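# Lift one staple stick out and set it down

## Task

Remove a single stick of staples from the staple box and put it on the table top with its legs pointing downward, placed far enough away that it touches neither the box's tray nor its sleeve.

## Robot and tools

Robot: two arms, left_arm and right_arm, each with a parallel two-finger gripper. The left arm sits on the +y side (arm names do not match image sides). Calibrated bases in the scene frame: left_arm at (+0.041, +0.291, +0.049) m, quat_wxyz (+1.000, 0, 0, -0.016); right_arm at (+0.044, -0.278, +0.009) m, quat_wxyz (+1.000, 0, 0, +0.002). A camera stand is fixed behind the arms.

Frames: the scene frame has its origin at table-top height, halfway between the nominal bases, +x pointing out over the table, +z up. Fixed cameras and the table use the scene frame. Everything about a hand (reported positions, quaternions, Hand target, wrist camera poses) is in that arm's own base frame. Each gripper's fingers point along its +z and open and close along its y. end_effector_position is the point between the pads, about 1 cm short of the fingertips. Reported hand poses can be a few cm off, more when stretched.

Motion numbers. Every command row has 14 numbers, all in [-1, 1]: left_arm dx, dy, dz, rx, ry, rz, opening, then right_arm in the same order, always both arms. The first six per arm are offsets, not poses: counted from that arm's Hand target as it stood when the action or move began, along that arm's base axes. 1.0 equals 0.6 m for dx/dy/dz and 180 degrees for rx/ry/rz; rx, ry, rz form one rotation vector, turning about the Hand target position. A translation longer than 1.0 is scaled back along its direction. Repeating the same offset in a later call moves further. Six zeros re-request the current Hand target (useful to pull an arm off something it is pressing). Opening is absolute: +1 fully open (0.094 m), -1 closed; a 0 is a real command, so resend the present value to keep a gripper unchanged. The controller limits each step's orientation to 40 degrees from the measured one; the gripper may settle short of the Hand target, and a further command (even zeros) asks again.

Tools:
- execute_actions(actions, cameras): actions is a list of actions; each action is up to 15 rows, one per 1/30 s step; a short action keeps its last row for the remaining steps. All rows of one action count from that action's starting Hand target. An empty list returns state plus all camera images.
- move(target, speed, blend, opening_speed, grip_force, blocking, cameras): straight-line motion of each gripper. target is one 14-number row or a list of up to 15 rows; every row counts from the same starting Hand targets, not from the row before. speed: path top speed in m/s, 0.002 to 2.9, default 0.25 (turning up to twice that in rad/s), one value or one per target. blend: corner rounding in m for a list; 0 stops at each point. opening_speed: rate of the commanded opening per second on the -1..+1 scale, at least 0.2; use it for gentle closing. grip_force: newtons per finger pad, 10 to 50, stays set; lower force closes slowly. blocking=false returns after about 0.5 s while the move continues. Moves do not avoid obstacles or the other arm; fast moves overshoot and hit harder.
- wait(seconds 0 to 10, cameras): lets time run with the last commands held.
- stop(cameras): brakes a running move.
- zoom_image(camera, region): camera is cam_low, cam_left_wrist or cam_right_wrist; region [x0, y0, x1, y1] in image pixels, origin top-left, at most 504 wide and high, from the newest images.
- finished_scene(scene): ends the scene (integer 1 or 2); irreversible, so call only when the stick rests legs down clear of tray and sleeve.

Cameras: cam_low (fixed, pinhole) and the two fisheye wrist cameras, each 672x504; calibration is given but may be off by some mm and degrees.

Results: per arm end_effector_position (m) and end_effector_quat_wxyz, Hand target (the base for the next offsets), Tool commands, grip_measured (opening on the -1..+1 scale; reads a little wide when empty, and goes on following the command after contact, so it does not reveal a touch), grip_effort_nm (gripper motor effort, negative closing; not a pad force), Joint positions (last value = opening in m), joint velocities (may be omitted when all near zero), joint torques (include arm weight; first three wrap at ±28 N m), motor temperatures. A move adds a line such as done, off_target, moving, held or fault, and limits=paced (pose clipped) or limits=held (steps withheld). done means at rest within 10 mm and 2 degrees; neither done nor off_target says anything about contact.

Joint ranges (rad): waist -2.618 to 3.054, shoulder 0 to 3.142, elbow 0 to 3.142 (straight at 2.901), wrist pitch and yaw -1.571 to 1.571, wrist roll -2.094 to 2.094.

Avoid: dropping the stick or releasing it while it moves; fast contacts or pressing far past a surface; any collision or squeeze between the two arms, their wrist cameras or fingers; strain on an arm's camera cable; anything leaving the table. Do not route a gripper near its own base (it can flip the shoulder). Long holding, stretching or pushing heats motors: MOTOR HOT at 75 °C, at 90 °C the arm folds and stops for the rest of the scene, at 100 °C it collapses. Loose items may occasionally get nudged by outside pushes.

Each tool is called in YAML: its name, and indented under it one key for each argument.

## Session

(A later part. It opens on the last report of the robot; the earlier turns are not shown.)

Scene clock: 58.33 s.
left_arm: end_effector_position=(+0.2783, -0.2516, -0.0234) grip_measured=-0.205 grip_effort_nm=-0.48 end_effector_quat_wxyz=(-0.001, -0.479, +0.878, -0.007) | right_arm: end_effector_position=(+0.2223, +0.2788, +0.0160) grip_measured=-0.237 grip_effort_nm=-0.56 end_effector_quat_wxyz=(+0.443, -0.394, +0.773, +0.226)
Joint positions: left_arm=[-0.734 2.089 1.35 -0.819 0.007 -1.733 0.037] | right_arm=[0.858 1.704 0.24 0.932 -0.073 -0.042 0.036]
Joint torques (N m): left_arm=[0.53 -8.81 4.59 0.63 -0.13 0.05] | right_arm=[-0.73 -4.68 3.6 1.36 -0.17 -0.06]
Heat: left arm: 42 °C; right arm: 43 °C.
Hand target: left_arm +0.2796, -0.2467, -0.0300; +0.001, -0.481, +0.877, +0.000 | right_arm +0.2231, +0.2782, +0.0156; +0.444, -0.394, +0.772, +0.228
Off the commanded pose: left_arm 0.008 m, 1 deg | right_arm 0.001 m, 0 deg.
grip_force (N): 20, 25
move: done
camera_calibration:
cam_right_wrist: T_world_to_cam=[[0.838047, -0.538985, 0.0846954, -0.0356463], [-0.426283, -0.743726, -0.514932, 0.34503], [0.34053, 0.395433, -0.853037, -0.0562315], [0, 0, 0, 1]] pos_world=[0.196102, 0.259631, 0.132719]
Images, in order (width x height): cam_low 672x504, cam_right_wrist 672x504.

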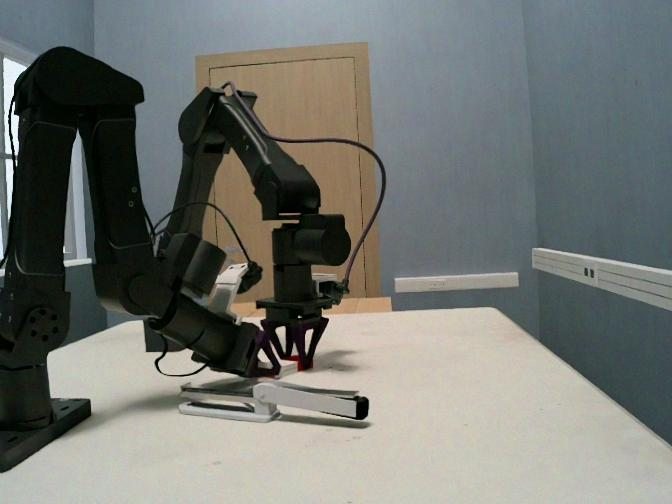

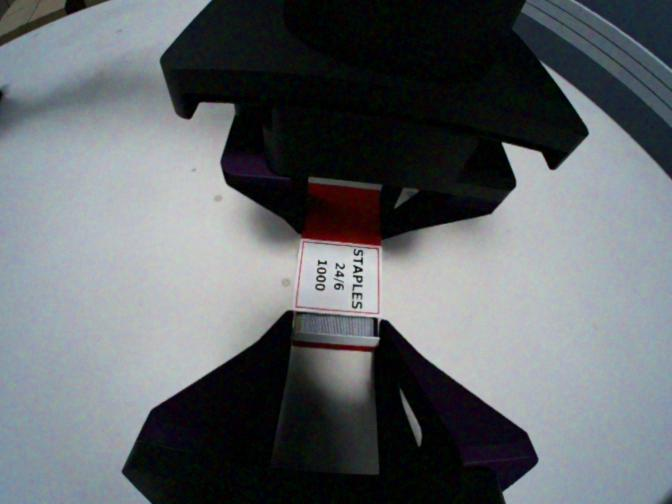

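move:
  target: [0, 0, 0, 0, 0, 0, -0.24, -0.0196, -0.0269, 0, 0, 0, 0, -0.27]
  speed: 0.04
  cameras: ["all"]

zoom_image:
  camera: "cam_right_wrist"
  region: [260, 200, 410, 370]

Scene clock: 59.63 s.
left_arm: end_effector_position=(+0.2769, -0.2537, -0.0234) grip_measured=-0.205 grip_effort_nm=-0.48 end_effector_quat_wxyz=(-0.008, -0.479, +0.878, -0.010) | right_arm: end_effector_position=(+0.2137, +0.2652, +0.0154) grip_measured=-0.237 grip_effort_nm=-0.56 end_effector_quat_wxyz=(+0.446, -0.392, +0.772, +0.227)
Joint positions: left_arm=[-0.734 2.089 1.35 -0.817 0.021 -1.733 0.037] | right_arm=[0.847 1.676 0.171 0.98 -0.08 -0.045 0.036]
Joint torques (N m): left_arm=[0.51 -8.83 4.6 0.61 -0.24 0.05] | right_arm=[-0.69 -6.5 2.65 1.14 -0.2 -0.09]
Heat: left arm: 42 °C; right arm: 43 °C.
Hand target: left_arm +0.2795, -0.2467, -0.0300; +0.001, -0.481, +0.877, +0.000 | right_arm +0.2114, +0.2622, +0.0157; +0.444, -0.394, +0.771, +0.228
Off the commanded pose: left_arm 0.010 m, 2 deg | right_arm 0.004 m, 0 deg.
grip_force (N): 20, 25
move: done
camera_calibration:
cam_left_wrist: T_world_to_cam=[[0.903474, -0.428644, 0.0001918, -0.36211], [-0.371882, -0.783612, 0.49765, -0.0504797], [-0.213164, -0.449685, -0.867378, 0.0456416], [0, 0, 0, 1]] pos_world=[0.318113, -0.174248, 0.0647792]
cam_right_wrist: T_world_to_cam=[[0.835812, -0.542415, 0.0848812, -0.0343013], [-0.42639, -0.738715, -0.522007, 0.329639], [0.345847, 0.400107, -0.848707, -0.0508683], [0, 0, 0, 1]] pos_world=[0.186817, 0.245257, 0.131813]

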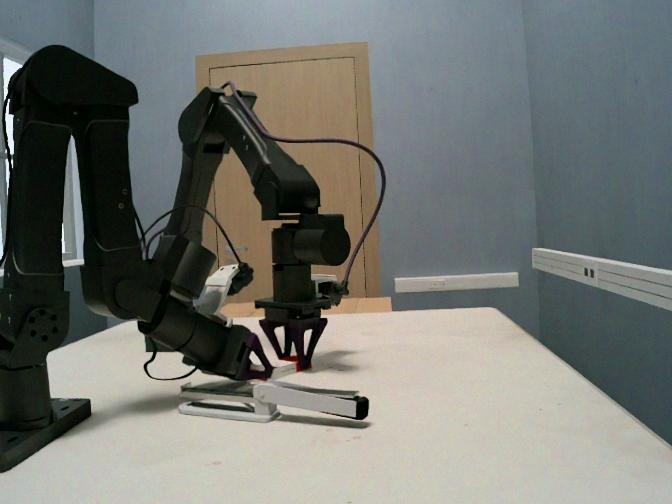

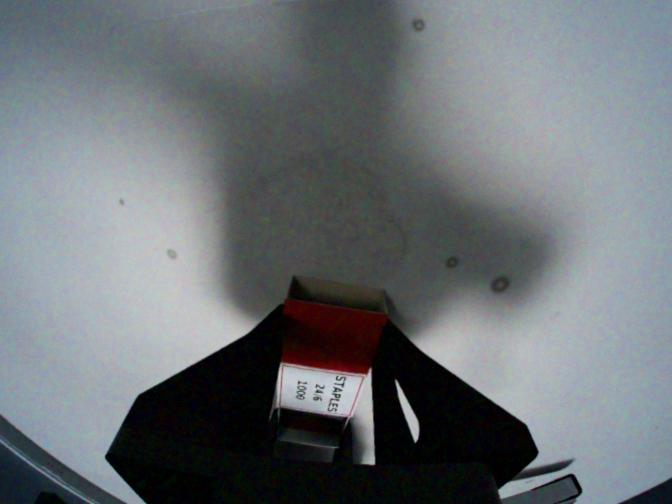

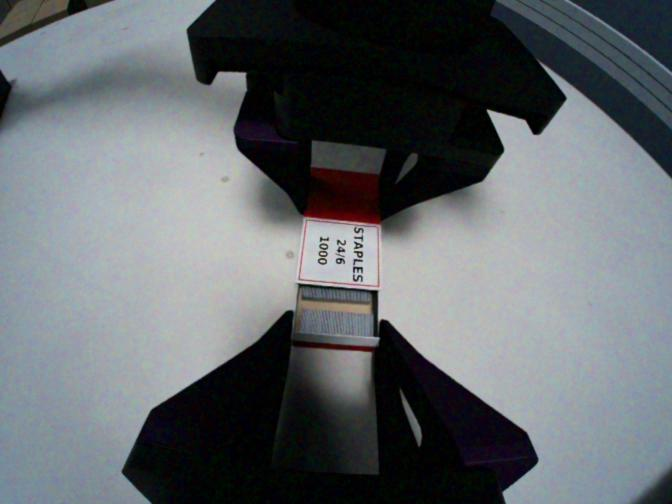

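Scaled by 2.965 from the camera's 672x504 image, which has a finer 960x720 frame.

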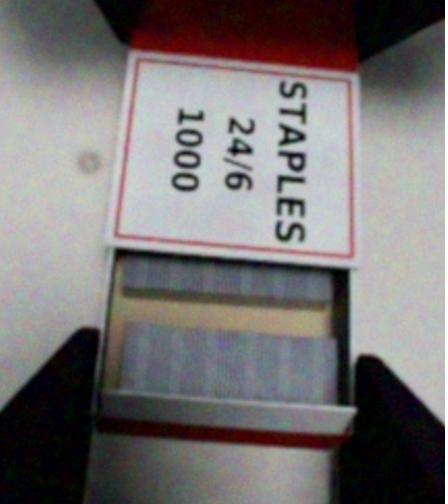

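move:
  target: [0, 0, 0, 0, 0, 0, -0.24, -0.0216, -0.0289, 0, 0, 0, 0, -0.27]
  speed: 0.04
  cameras: ["all"]

zoom_image:
  camera: "cam_right_wrist"
  region: [260, 200, 410, 370]

Scene clock: 60.73 s.
left_arm: end_effector_position=(+0.2769, -0.2537, -0.0234) grip_measured=-0.205 grip_effort_nm=-0.48 end_effector_quat_wxyz=(-0.008, -0.479, +0.878, -0.010) | right_arm: end_effector_position=(+0.2008, +0.2469, +0.0151) grip_measured=-0.237 grip_effort_nm=-0.56 end_effector_quat_wxyz=(+0.446, -0.391, +0.773, +0.225)
Joint positions: left_arm=[-0.734 2.089 1.35 -0.817 0.021 -1.733 0.037] | right_arm=[0.835 1.606 0.087 0.992 -0.088 -0.052 0.036]
Joint torques (N m): left_arm=[0.53 -8.83 4.6 0.61 -0.24 0.04] | right_arm=[-0.68 -5.68 2.7 1.15 -0.23 -0.09]
Heat: left arm: 42 °C; right arm: 43 °C.
Hand target: left_arm +0.2795, -0.2467, -0.0300; +0.001, -0.481, +0.877, +0.000 | right_arm +0.1984, +0.2448, +0.0157; +0.444, -0.394, +0.771, +0.228
Off the commanded pose: left_arm 0.010 m, 2 deg | right_arm 0.003 m, 1 deg.
grip_force (N): 20, 25
move: done
camera_calibration:
cam_left_wrist: T_world_to_cam=[[0.903309, -0.42899, 0.000154731, -0.362116], [-0.372167, -0.783479, 0.497647, -0.050366], [-0.213365, -0.449587, -0.86738, 0.0457223], [0, 0, 0, 1]] pos_world=[0.318114, -0.174249, 0.0647792]
cam_right_wrist: T_world_to_cam=[[0.834707, -0.543956, 0.0858809, -0.0328026], [-0.428158, -0.739111, -0.519995, 0.310939], [0.34633, 0.397273, -0.849841, -0.0387019], [0, 0, 0, 1]] pos_world=[0.173915, 0.227351, 0.131614]

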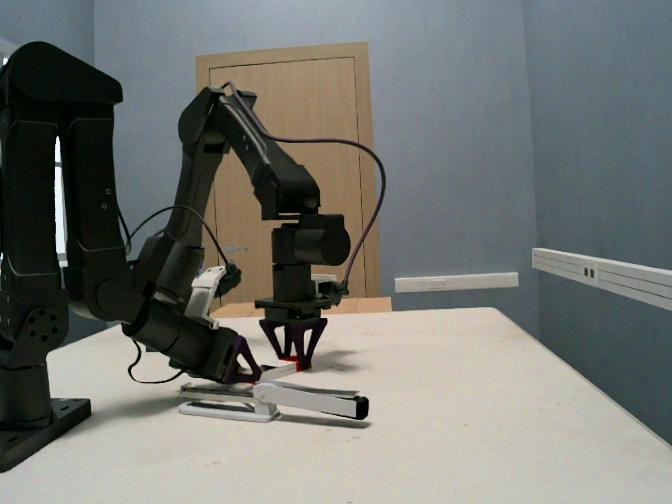

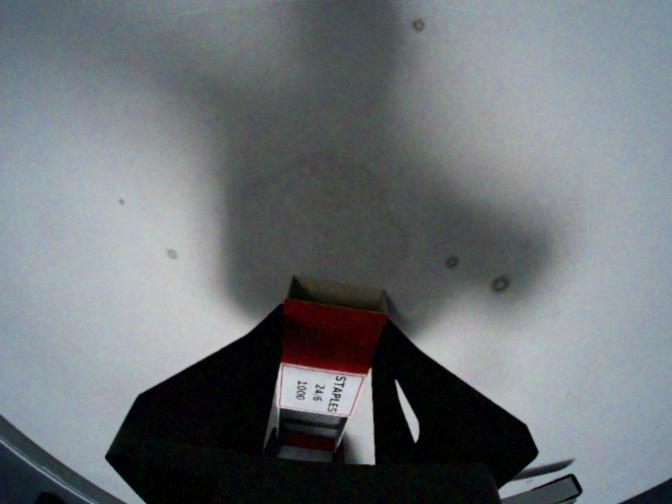

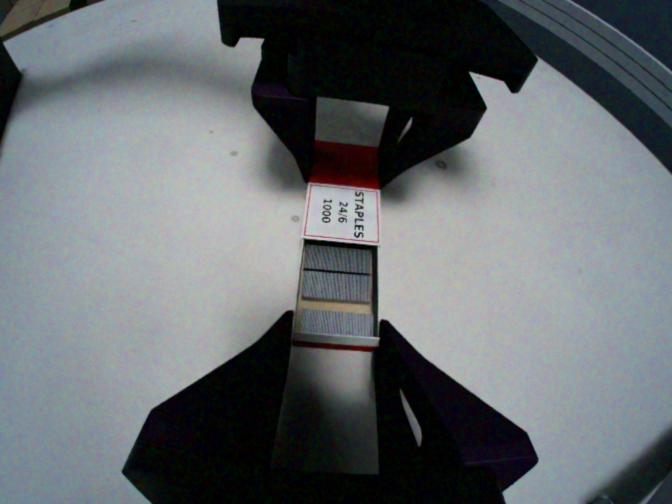

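Scaled by 2.965 from the camera's 672x504 image, which has a finer 960x720 frame.

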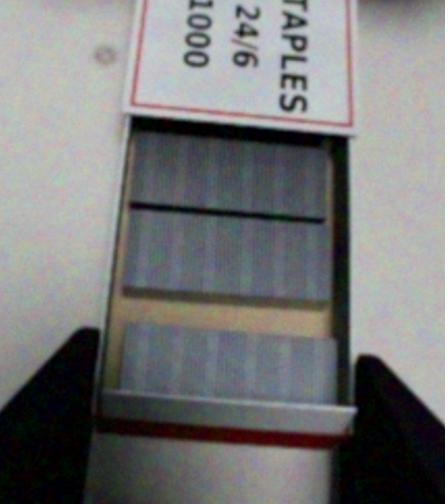

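zoom_image:
  camera: "cam_right_wrist"
  region: [240, 70, 480, 250]

zoom_image:
  camera: "cam_low"
  region: [200, 310, 340, 400]

zoom_image:
  camera: "cam_right_wrist"
  region: [280, 230, 400, 360]

Scaled by 2.100 from the camera's 672x504 image, which has a finer 960x720 frame.

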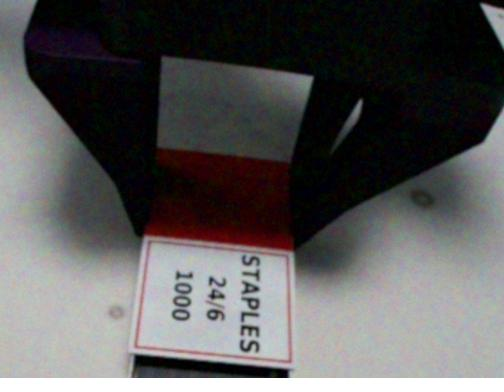

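Scaled by 3.600 from the camera's 672x504 image, which has a finer 960x720 frame.

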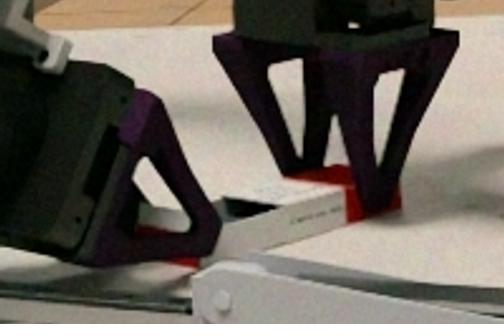

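Scaled by 3.877 from the camera's 672x504 image, which has a finer 960x720 frame.

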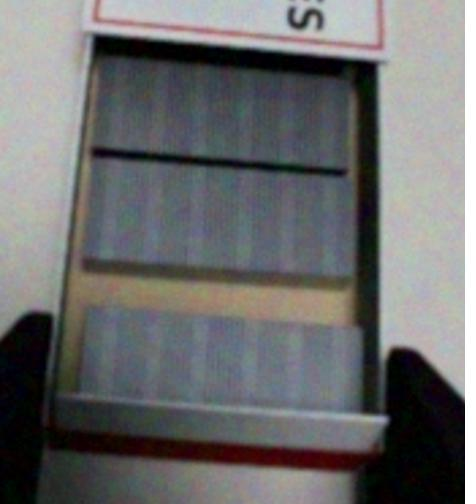

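move:
  target: [0, 0, 0, 0, 0, 0, -0.24, -0.0166, -0.0219, 0, 0, 0, 0, -0.27]
  speed: 0.04
  cameras: ["all"]

zoom_image:
  camera: "cam_right_wrist"
  region: [280, 190, 400, 360]

Scene clock: 64.70 s.
left_arm: end_effector_position=(+0.2769, -0.2537, -0.0234) grip_measured=-0.205 grip_effort_nm=-0.48 end_effector_quat_wxyz=(-0.008, -0.479, +0.878, -0.010) | right_arm: end_effector_position=(+0.1908, +0.2328, +0.0151) grip_measured=-0.237 grip_effort_nm=-0.56 end_effector_quat_wxyz=(+0.446, -0.391, +0.773, +0.224)
Joint positions: left_arm=[-0.734 2.089 1.35 -0.817 0.021 -1.733 0.037] | right_arm=[0.824 1.54 0.022 0.99 -0.095 -0.057 0.036]
Joint torques (N m): left_arm=[0.53 -8.83 4.6 0.61 -0.24 0.05] | right_arm=[-0.62 -4.96 2.95 1.14 -0.26 -0.1]
Heat: left arm: 42 °C; right arm: 43 °C.
Hand target: left_arm +0.2795, -0.2467, -0.0300; +0.001, -0.481, +0.877, +0.000 | right_arm +0.1885, +0.2317, +0.0158; +0.444, -0.394, +0.771, +0.228
Off the commanded pose: left_arm 0.010 m, 2 deg | right_arm 0.003 m, 1 deg.
grip_force (N): 20, 25
move: done
camera_calibration:
cam_left_wrist: T_world_to_cam=[[0.903309, -0.42899, 0.000154731, -0.362116], [-0.372167, -0.783479, 0.497647, -0.050366], [-0.213365, -0.449587, -0.86738, 0.0457223], [0, 0, 0, 1]] pos_world=[0.318114, -0.174249, 0.0647792]
cam_right_wrist: T_world_to_cam=[[0.833319, -0.545908, 0.086971, -0.0315723], [-0.429615, -0.738573, -0.519558, 0.296377], [0.347865, 0.395594, -0.849997, -0.0295506], [0, 0, 0, 1]] pos_world=[0.163917, 0.213351, 0.131613]

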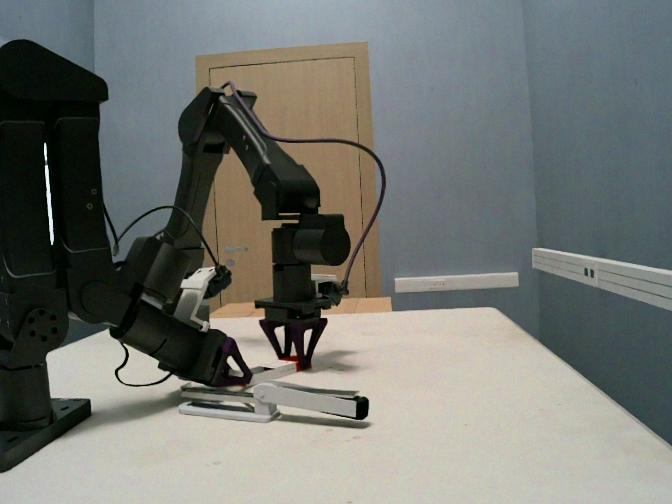

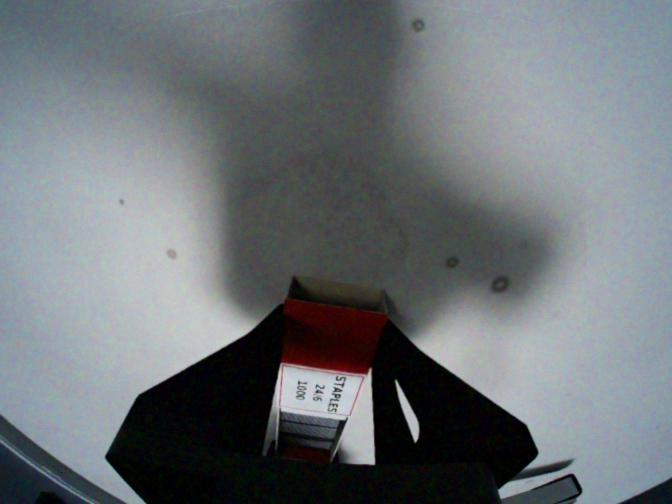

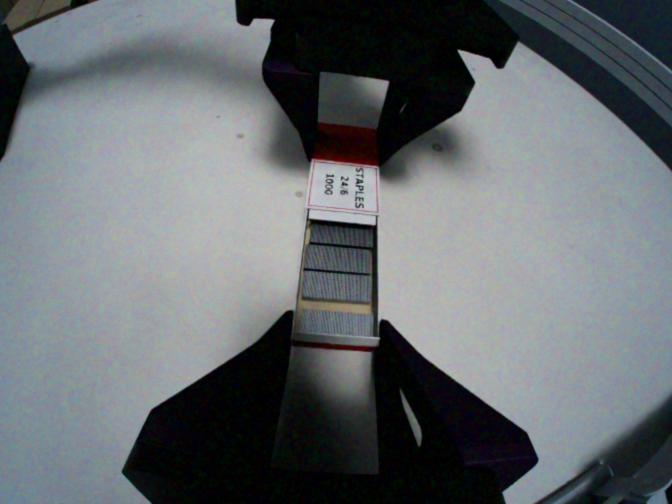

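Scaled by 2.965 from the camera's 672x504 image, which has a finer 960x720 frame.

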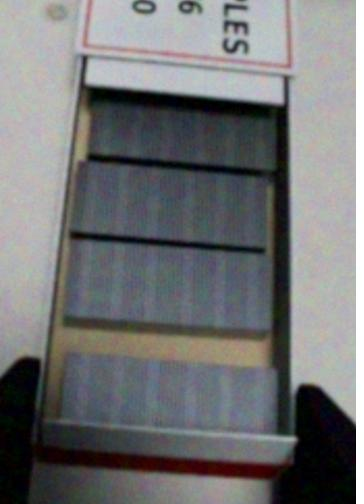

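move:
  target: [0, 0, 0, 0, 0, 0, -0.24, 0, 0, 0, 0, 0, 0, 0.1]
  speed: 0.05
  opening_speed: 0.5

move:
  target: [0, 0, 0, 0, 0, 0, -0.24, -0.06, -0.08, 0.10, 0, 0, 0, 0.1]
  speed: 0.1
  cameras: ["all"]

zoom_image:
  camera: "cam_right_wrist"
  region: [280, 190, 400, 360]

Scene clock: 66.37 s.
left_arm: end_effector_position=(+0.2769, -0.2537, -0.0234) grip_measured=-0.206 grip_effort_nm=-0.48 end_effector_quat_wxyz=(-0.008, -0.479, +0.878, -0.010) | right_arm: end_effector_position=(+0.1891, +0.2326, +0.0130) grip_measured=+0.098 grip_effort_nm=0.12 end_effector_quat_wxyz=(+0.441, -0.393, +0.775, +0.225)
Joint positions: left_arm=[-0.734 2.089 1.35 -0.817 0.021 -1.733 0.037] | right_arm=[0.824 1.54 0.022 0.98 -0.102 -0.058 0.052]
Joint torques (N m): left_arm=[0.53 -8.83 4.6 0.61 -0.24 0.04] | right_arm=[-0.65 -5.07 2.96 1.19 -0.18 -0.07]
Heat: left arm: 42 °C; right arm: 42 °C.
Hand target: left_arm +0.2795, -0.2467, -0.0300; +0.001, -0.481, +0.877, +0.000 | right_arm +0.1885, +0.2317, +0.0157; +0.444, -0.394, +0.771, +0.228
Off the commanded pose: left_arm 0.010 m, 2 deg | right_arm 0.003 m, 1 deg.
grip_force (N): 20, 25
move: done

Scene clock: 68.70 s.
left_arm: end_effector_position=(+0.2769, -0.2537, -0.0234) grip_measured=-0.206 grip_effort_nm=-0.48 end_effector_quat_wxyz=(-0.008, -0.479, +0.878, -0.010) | right_arm: end_effector_position=(+0.1490, +0.1806, +0.0566) grip_measured=+0.098 grip_effort_nm=0.11 end_effector_quat_wxyz=(+0.425, -0.396, +0.783, +0.221)
Joint positions: left_arm=[-0.734 2.089 1.35 -0.817 0.021 -1.733 0.037] | right_arm=[0.748 0.362 0.045 -0.264 -0.167 -0.098 0.052]
Joint torques (N m): left_arm=[0.53 -8.83 4.6 0.61 -0.24 0.04] | right_arm=[-0.75 0.38 10.44 1.17 -0.21 -0.08]
Heat: left arm: 42 °C; right arm: 42 °C.
Hand target: left_arm +0.2795, -0.2467, -0.0300; +0.001, -0.481, +0.877, +0.000 | right_arm +0.1524, +0.1837, +0.0756; +0.444, -0.394, +0.771, +0.228
Off the commanded pose: left_arm 0.010 m, 2 deg | right_arm 0.020 m, 3 deg.
grip_force (N): 20, 25
move: off_target (right_arm)
camera_calibration:
cam_left_wrist: T_world_to_cam=[[0.903309, -0.42899, 0.000154731, -0.362116], [-0.372167, -0.783479, 0.497647, -0.050366], [-0.213365, -0.449587, -0.86738, 0.0457223], [0, 0, 0, 1]] pos_world=[0.318114, -0.174249, 0.0647792]
cam_right_wrist: T_world_to_cam=[[0.840154, -0.537268, 0.0740601, -0.030586], [-0.441944, -0.757356, -0.480726, 0.264428], [0.314369, 0.371154, -0.873738, 0.0517023], [0, 0, 0, 1]] pos_world=[0.126306, 0.164644, 0.174557]

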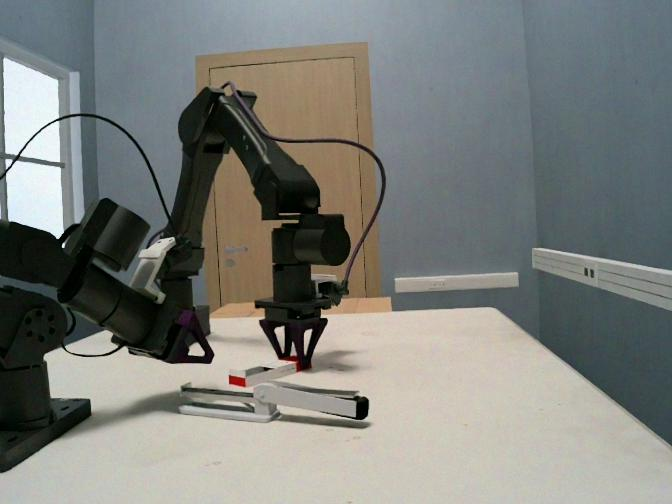

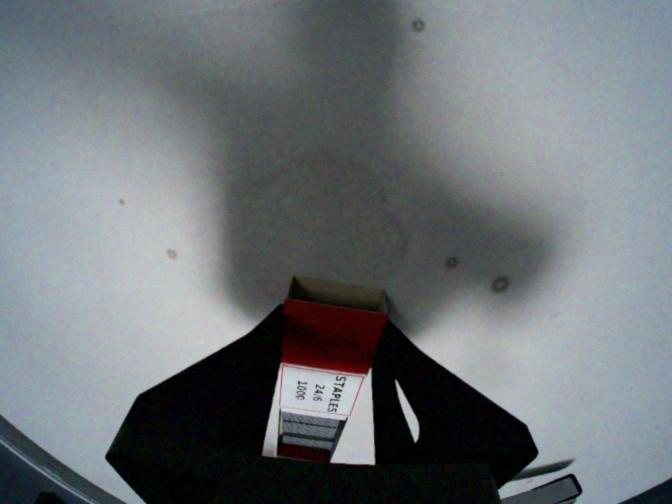

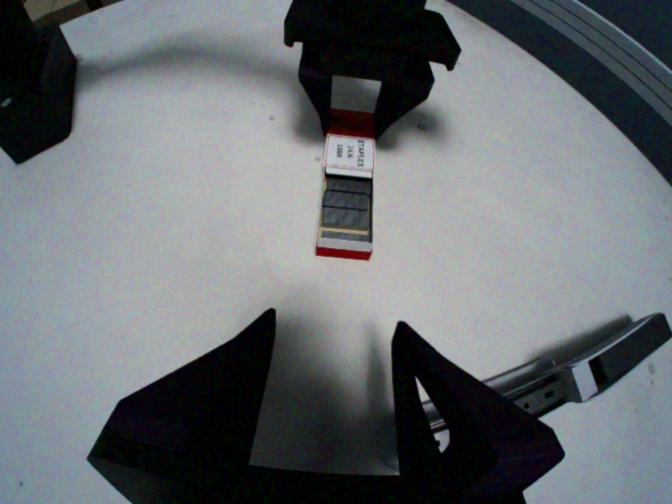

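Scaled by 2.965 from the camera's 672x504 image, which has a finer 960x720 frame.

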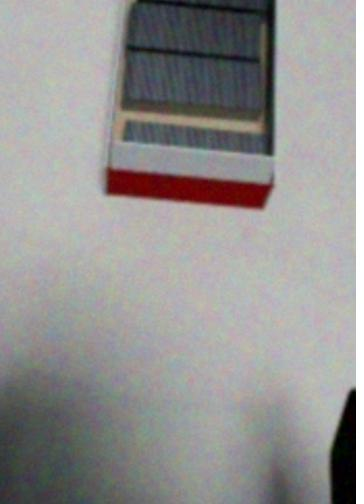

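zoom_image:
  camera: "cam_low"
  region: [215, 310, 335, 400]

zoom_image:
  camera: "cam_right_wrist"
  region: [270, 50, 470, 200]

zoom_image:
  camera: "cam_right_wrist"
  region: [300, 150, 400, 270]

Scaled by 4.200 from the camera's 672x504 image, which has a finer 960x720 frame.

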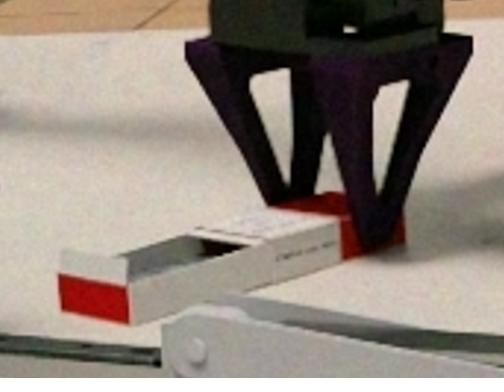

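Scaled by 2.520 from the camera's 672x504 image, which has a finer 960x720 frame.

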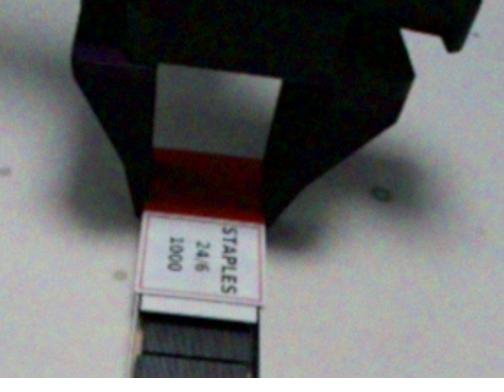

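Scaled by 4.200 from the camera's 672x504 image, which has a finer 960x720 frame.

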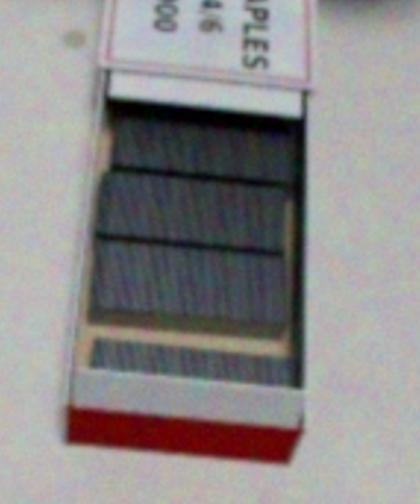

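move:
  target: [0, 0, 0, 0, 0, 0, 0.1, 0, 0, 0, 0, 0, 0, 0.1]
  speed: 0.05
  opening_speed: 0.5

move:
  target: [0, 0, 0.2, 0, 0, 0, 0.1, 0, 0, 0, 0, 0, 0, 0.1]
  speed: 0.1
  cameras: ["all"]

Scene clock: 71.50 s.
left_arm: end_effector_position=(+0.2769, -0.2537, -0.0234) grip_measured=+0.098 grip_effort_nm=0.10 end_effector_quat_wxyz=(-0.008, -0.479, +0.878, -0.010) | right_arm: end_effector_position=(+0.1485, +0.1803, +0.0558) grip_measured=+0.098 grip_effort_nm=0.11 end_effector_quat_wxyz=(+0.423, -0.397, +0.784, +0.220)
Joint positions: left_arm=[-0.734 2.089 1.35 -0.817 0.021 -1.733 0.052] | right_arm=[0.748 0.362 0.045 -0.268 -0.168 -0.099 0.052]
Joint torques (N m): left_arm=[0.51 -8.83 4.6 0.62 -0.24 0.04] | right_arm=[-0.79 0.09 10.44 1.16 -0.22 -0.07]
Heat: left arm: 42 °C; right arm: 42 °C.
Hand target: left_arm +0.2795, -0.2467, -0.0300; +0.001, -0.481, +0.877, +0.000 | right_arm +0.1524, +0.1836, +0.0756; +0.444, -0.395, +0.771, +0.228
Off the commanded pose: left_arm 0.010 m, 2 deg | right_arm 0.021 m, 3 deg.
grip_force (N): 20, 25
move: off_target (right_arm)

Scene clock: 73.47 s.
left_arm: end_effector_position=(+0.2714, -0.2485, +0.0675) grip_measured=+0.098 grip_effort_nm=0.10 end_effector_quat_wxyz=(-0.017, -0.479, +0.878, +0.019) | right_arm: end_effector_position=(+0.1485, +0.1803, +0.0558) grip_measured=+0.098 grip_effort_nm=0.11 end_effector_quat_wxyz=(+0.423, -0.397, +0.784, +0.220)
Joint positions: left_arm=[-0.734 2.005 1.604 -1.217 0.02 -1.733 0.052] | right_arm=[0.748 0.362 0.045 -0.268 -0.168 -0.099 0.052]
Joint torques (N m): left_arm=[0.49 -13.44 7.94 0.13 -0.23 0.03] | right_arm=[-0.77 0.08 10.45 1.16 -0.21 -0.07]
Heat: left arm: 42 °C; right arm: 42 °C.
Hand target: left_arm +0.2794, -0.2467, +0.0899; +0.001, -0.481, +0.877, +0.000 | right_arm +0.1524, +0.1837, +0.0756; +0.444, -0.395, +0.771, +0.228
Off the commanded pose: left_arm 0.024 m, 3 deg | right_arm 0.020 m, 3 deg.
grip_force (N): 20, 25
move: off_target (left_arm, right_arm)
camera_calibration:
cam_left_wrist: T_world_to_cam=[[0.902015, -0.427799, -0.0579339, -0.350386], [-0.350383, -0.803875, 0.480642, -0.103361], [-0.25219, -0.413248, -0.875001, 0.145795], [0, 0, 0, 1]] pos_world=[0.316606, -0.172735, 0.156951]
cam_right_wrist: T_world_to_cam=[[0.840668, -0.536598, 0.0730778, -0.0304448], [-0.442955, -0.758956, -0.47726, 0.263778], [0.31156, 0.368847, -0.875718, 0.0521231], [0, 0, 0, 1]] pos_world=[0.126196, 0.164634, 0.173761]

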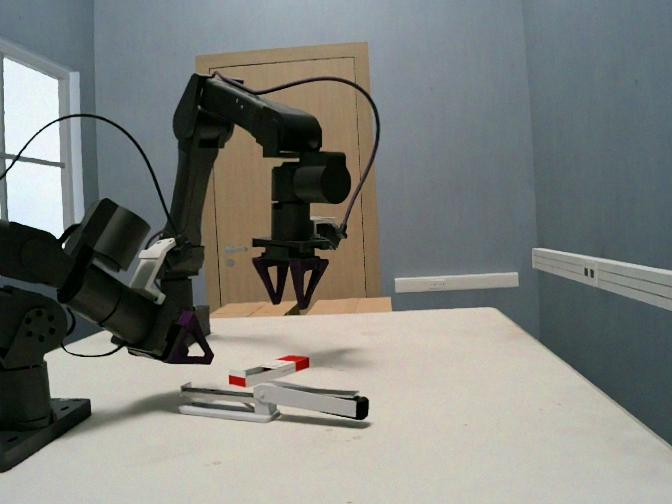

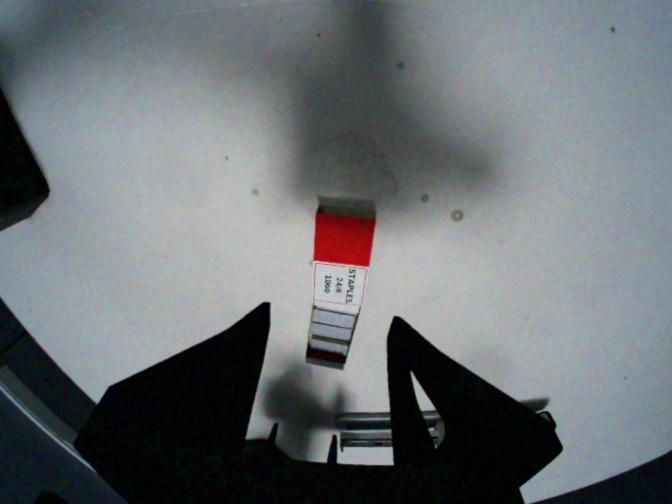

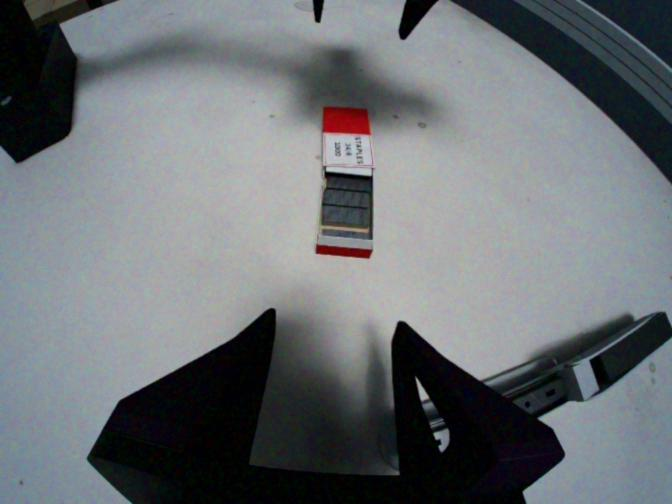

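zoom_image:
  camera: "cam_left_wrist"
  region: [270, 250, 400, 380]

Scaled by 3.877 from the camera's 672x504 image, which has a finer 960x720 frame.

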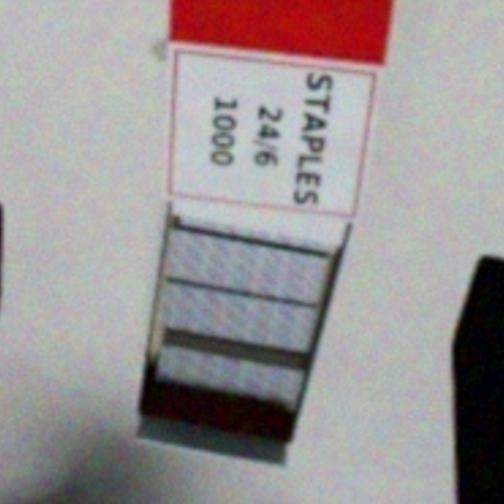

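move:
  target: [0, 0, 0, 0, 0, 0, 0.1, 0.1127, -0.3062, 0.174, 0, 0, -0.3, 0.1]
  speed: 0.2

move:
  target: [-0.0907, -0.1422, -0.0248, 0, 0, -0.503, 0.1, 0, 0, 0, 0, 0, 0, 0.1]
  speed: 0.2
  cameras: ["all"]

Scene clock: 77.30 s.
left_arm: end_effector_position=(+0.2714, -0.2484, +0.0675) grip_measured=+0.098 grip_effort_nm=0.10 end_effector_quat_wxyz=(-0.017, -0.479, +0.878, +0.019) | right_arm: end_effector_position=(+0.2162, +0.0029, +0.1638) grip_measured=+0.098 grip_effort_nm=0.11 end_effector_quat_wxyz=(+0.480, -0.009, +0.877, +0.005)
Joint positions: left_arm=[-0.734 2.005 1.604 -1.217 0.02 -1.733 0.052] | right_arm=[-0.02 0.335 0.474 -0.708 -0.035 -0.021 0.052]
Joint torques (N m): left_arm=[0.49 -13.44 7.94 0.16 -0.23 0.03] | right_arm=[-0.62 2.36 9.61 1.33 0.05 0.03]
Heat: left arm: 41 °C; right arm: 42 °C.
Hand target: left_arm +0.2795, -0.2467, +0.0899; +0.001, -0.481, +0.877, +0.000 | right_arm +0.2200, -0.0001, +0.1801; +0.499, -0.001, +0.867, +0.002
Off the commanded pose: left_arm 0.024 m, 3 deg | right_arm 0.017 m, 3 deg.
grip_force (N): 20, 25
move: off_target (left_arm, right_arm)

Scene clock: 81.97 s.
left_arm: end_effector_position=(+0.2210, -0.3263, +0.0715) grip_measured=+0.098 grip_effort_nm=0.09 end_effector_quat_wxyz=(-0.008, +0.278, +0.961, -0.002) | right_arm: end_effector_position=(+0.2162, +0.0028, +0.1638) grip_measured=+0.098 grip_effort_nm=0.12 end_effector_quat_wxyz=(+0.480, -0.008, +0.877, +0.005)
Joint positions: left_arm=[-0.972 2.069 1.715 -1.227 0.013 -0.408 0.052] | right_arm=[-0.021 0.335 0.474 -0.708 -0.035 -0.021 0.052]
Joint torques (N m): left_arm=[-0.57 -9.28 8.47 0.38 -0.16 0.07] | right_arm=[-0.62 2.35 9.61 1.32 0.05 0.05]
Heat: left arm: 41 °C; right arm: 42 °C.
Hand target: left_arm +0.2250, -0.3320, +0.0750; +0.001, +0.285, +0.959, +0.000 | right_arm +0.2200, -0.0001, +0.1801; +0.499, -0.001, +0.867, +0.002
Off the commanded pose: left_arm 0.008 m, 1 deg | right_arm 0.017 m, 3 deg.
grip_force (N): 20, 25
move: off_target (right_arm)
camera_calibration:
cam_left_wrist: T_world_to_cam=[[-0.420931, -0.907092, -0.00063279, -0.206136], [-0.790863, 0.366654, 0.49, 0.293119], [-0.444243, 0.206757, -0.871722, 0.348909], [0, 0, 0, 1]] pos_world=[0.300048, -0.366597, 0.160394]
cam_right_wrist: T_world_to_cam=[[0.0793223, -0.993489, 0.0817797, -0.0259911], [-0.868946, -0.109115, -0.482728, 0.301782], [0.488509, -0.032771, -0.871943, 0.153385], [0, 0, 0, 1]] pos_world=[0.189364, 0.0121336, 0.281548]

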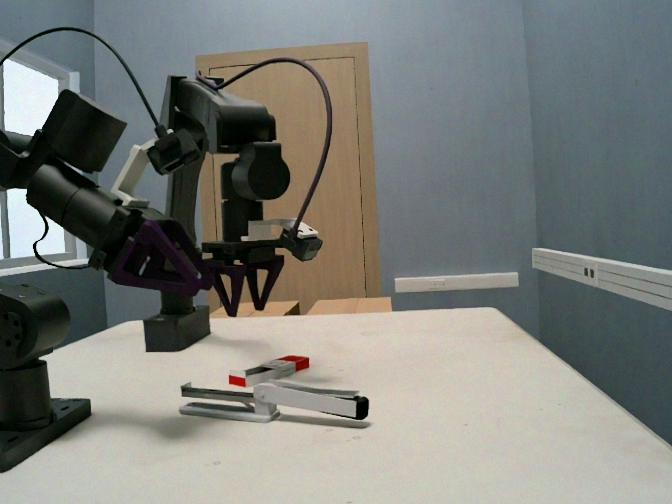

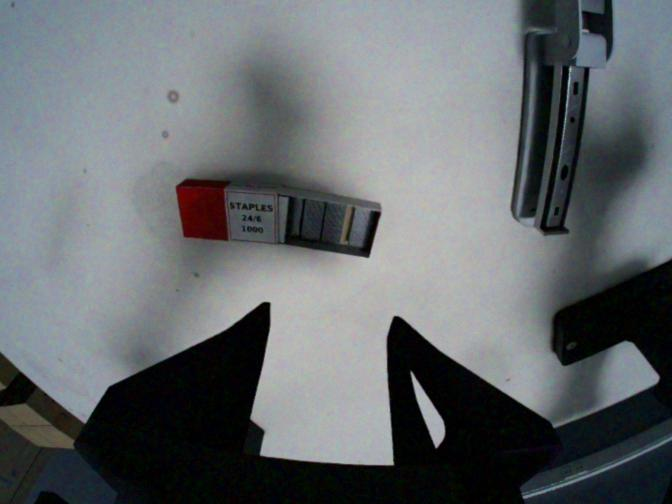

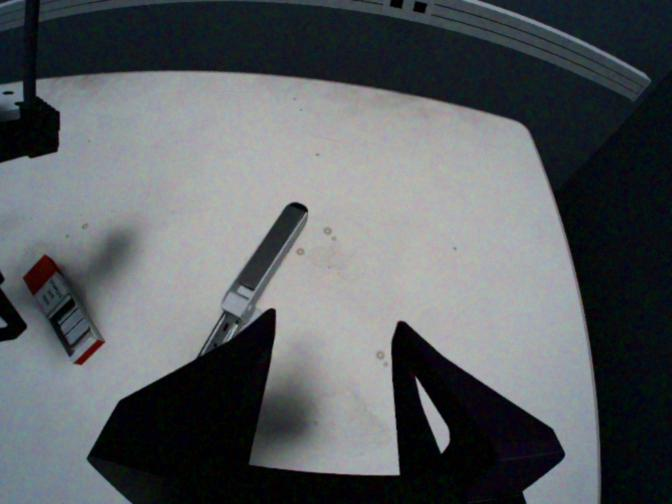

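zoom_image:
  camera: "cam_left_wrist"
  region: [260, 170, 400, 270]

zoom_image:
  camera: "cam_low"
  region: [215, 340, 335, 400]

zoom_image:
  camera: "cam_right_wrist"
  region: [10, 240, 120, 380]

Scaled by 3.600 from the camera's 672x504 image, which has a finer 960x720 frame.

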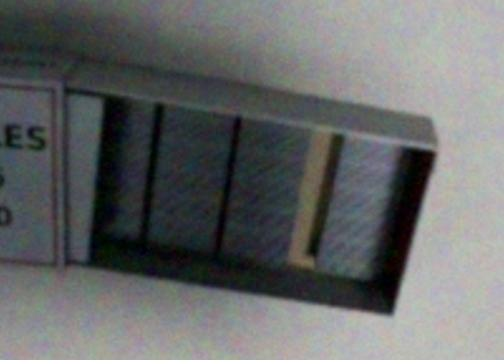

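Scaled by 4.200 from the camera's 672x504 image, which has a finer 960x720 frame.

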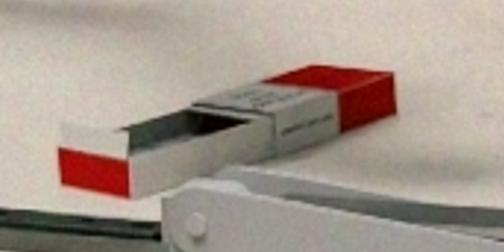

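Scaled by 3.600 from the camera's 672x504 image, which has a finer 960x720 frame.

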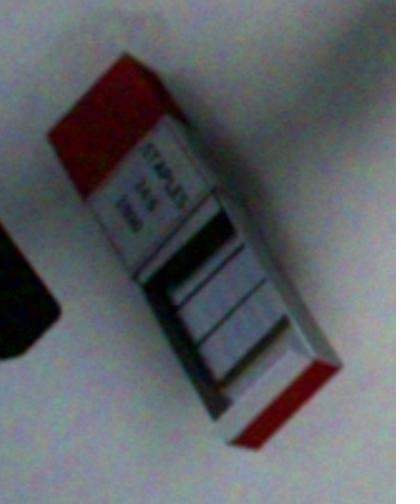

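zoom_image:
  camera: "cam_left_wrist"
  region: [220, 280, 450, 400]

zoom_image:
  camera: "cam_low"
  region: [190, 230, 320, 330]

Scaled by 2.191 from the camera's 672x504 image, which has a finer 960x720 frame.

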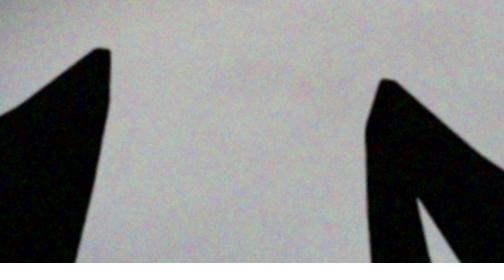

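Scaled by 3.877 from the camera's 672x504 image, which has a finer 960x720 frame.

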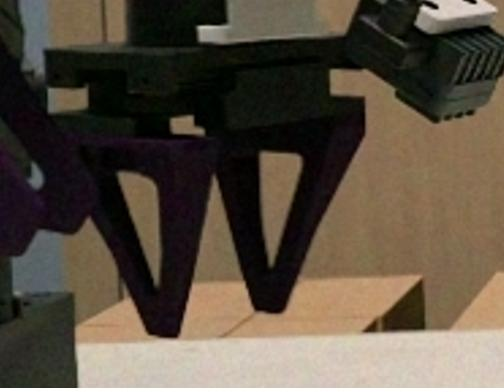

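zoom_image:
  camera: "cam_right_wrist"
  region: [40, 285, 110, 370]

zoom_image:
  camera: "cam_left_wrist"
  region: [270, 185, 390, 265]

Scaled by 5.929 from the camera's 672x504 image, which has a finer 960x720 frame.

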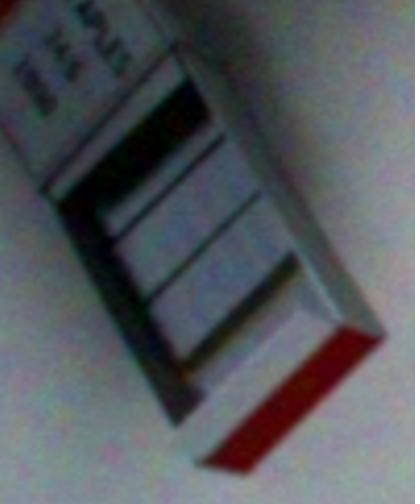

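Scaled by 4.200 from the camera's 672x504 image, which has a finer 960x720 frame.

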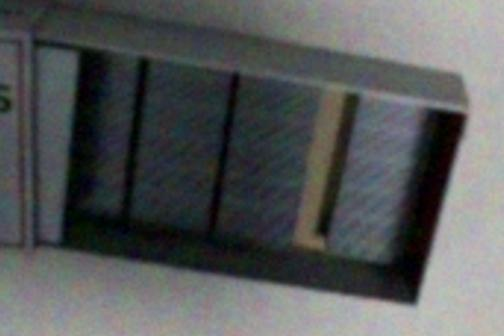

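move:
  target: [0.014, 0.0148, -0.1, 0, 0, 0, -1.0, 0, 0, 0, 0, 0, 0, 0.1]
  speed: 0.1
  cameras: ["all"]

zoom_image:
  camera: "cam_left_wrist"
  region: [260, 200, 420, 340]

Scene clock: 93.57 s.
left_arm: end_effector_position=(+0.2277, -0.3231, +0.0196) grip_measured=-0.991 grip_effort_nm=-0.47 end_effector_quat_wxyz=(-0.007, +0.284, +0.959, -0.002) | right_arm: end_effector_position=(+0.2162, +0.0028, +0.1638) grip_measured=+0.098 grip_effort_nm=0.11 end_effector_quat_wxyz=(+0.480, -0.008, +0.877, +0.005)
Joint positions: left_arm=[-0.954 2.114 1.575 -1.039 0.012 -0.377 0] | right_arm=[-0.021 0.335 0.474 -0.708 -0.035 -0.021 0.052]
Joint torques (N m): left_arm=[0.38 -9.84 5.18 0.73 -0.15 0.08] | right_arm=[-0.64 2.35 9.61 1.33 0.05 0.05]
Motor temperatures (°C): left_arm=[26 37 41 40 26 22 27] | right_arm=[30 29 37 42 28 26 23]
Heat: left arm: 41 °C; right arm: 42 °C.
Hand target: left_arm +0.2334, -0.3233, +0.0150; +0.001, +0.285, +0.959, -0.001 | right_arm +0.2200, -0.0001, +0.1801; +0.499, -0.001, +0.867, +0.002
Off the commanded pose: left_arm 0.007 m, 1 deg | right_arm 0.017 m, 3 deg.
grip_force (N): 20, 25
move: off_target (right_arm)
camera_calibration:
cam_left_wrist: T_world_to_cam=[[-0.432697, -0.901539, -0.000448359, -0.195975], [-0.786937, 0.377451, 0.488121, 0.325272], [-0.439891, 0.211561, -0.872776, 0.306559], [0, 0, 0, 1]] pos_world=[0.306023, -0.36431, 0.108697]
cam_right_wrist: T_world_to_cam=[[0.0793223, -0.993489, 0.0817797, -0.0259911], [-0.868946, -0.109115, -0.482728, 0.301782], [0.488509, -0.032771, -0.871943, 0.153385], [0, 0, 0, 1]] pos_world=[0.189364, 0.0121336, 0.281548]

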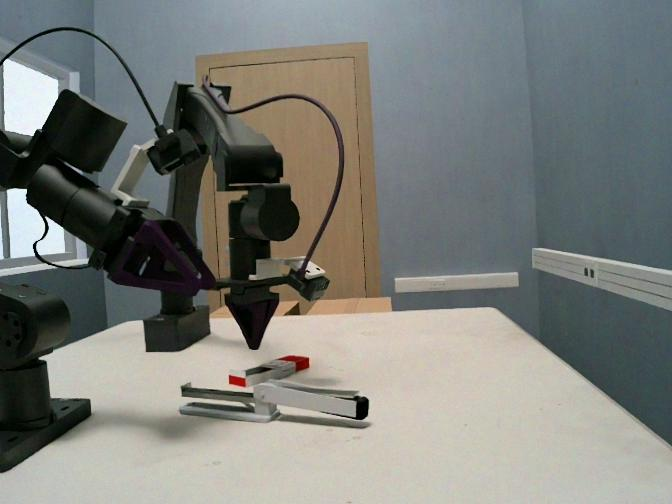

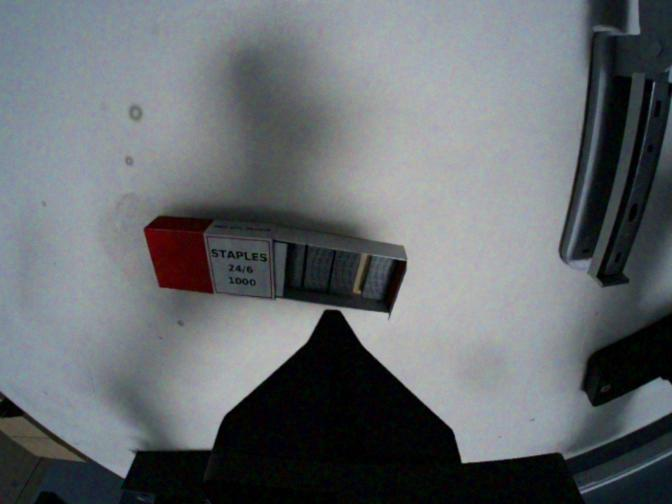

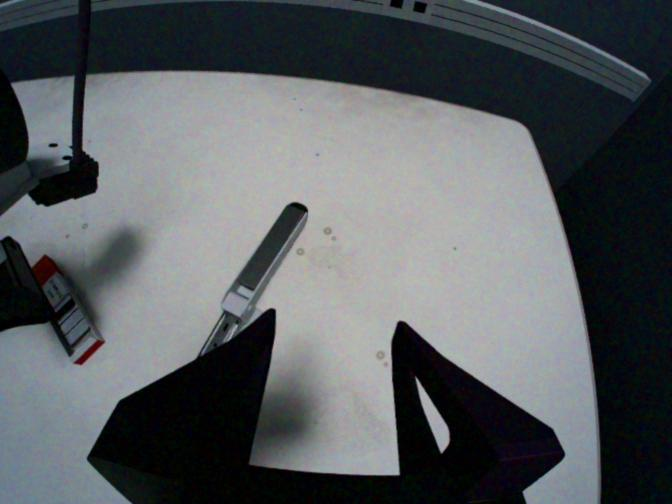

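Scaled by 3.150 from the camera's 672x504 image, which has a finer 960x720 frame.

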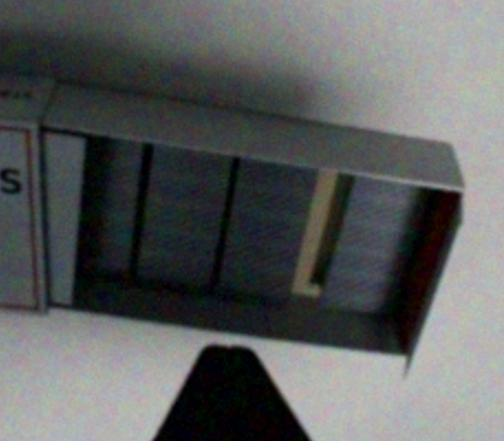

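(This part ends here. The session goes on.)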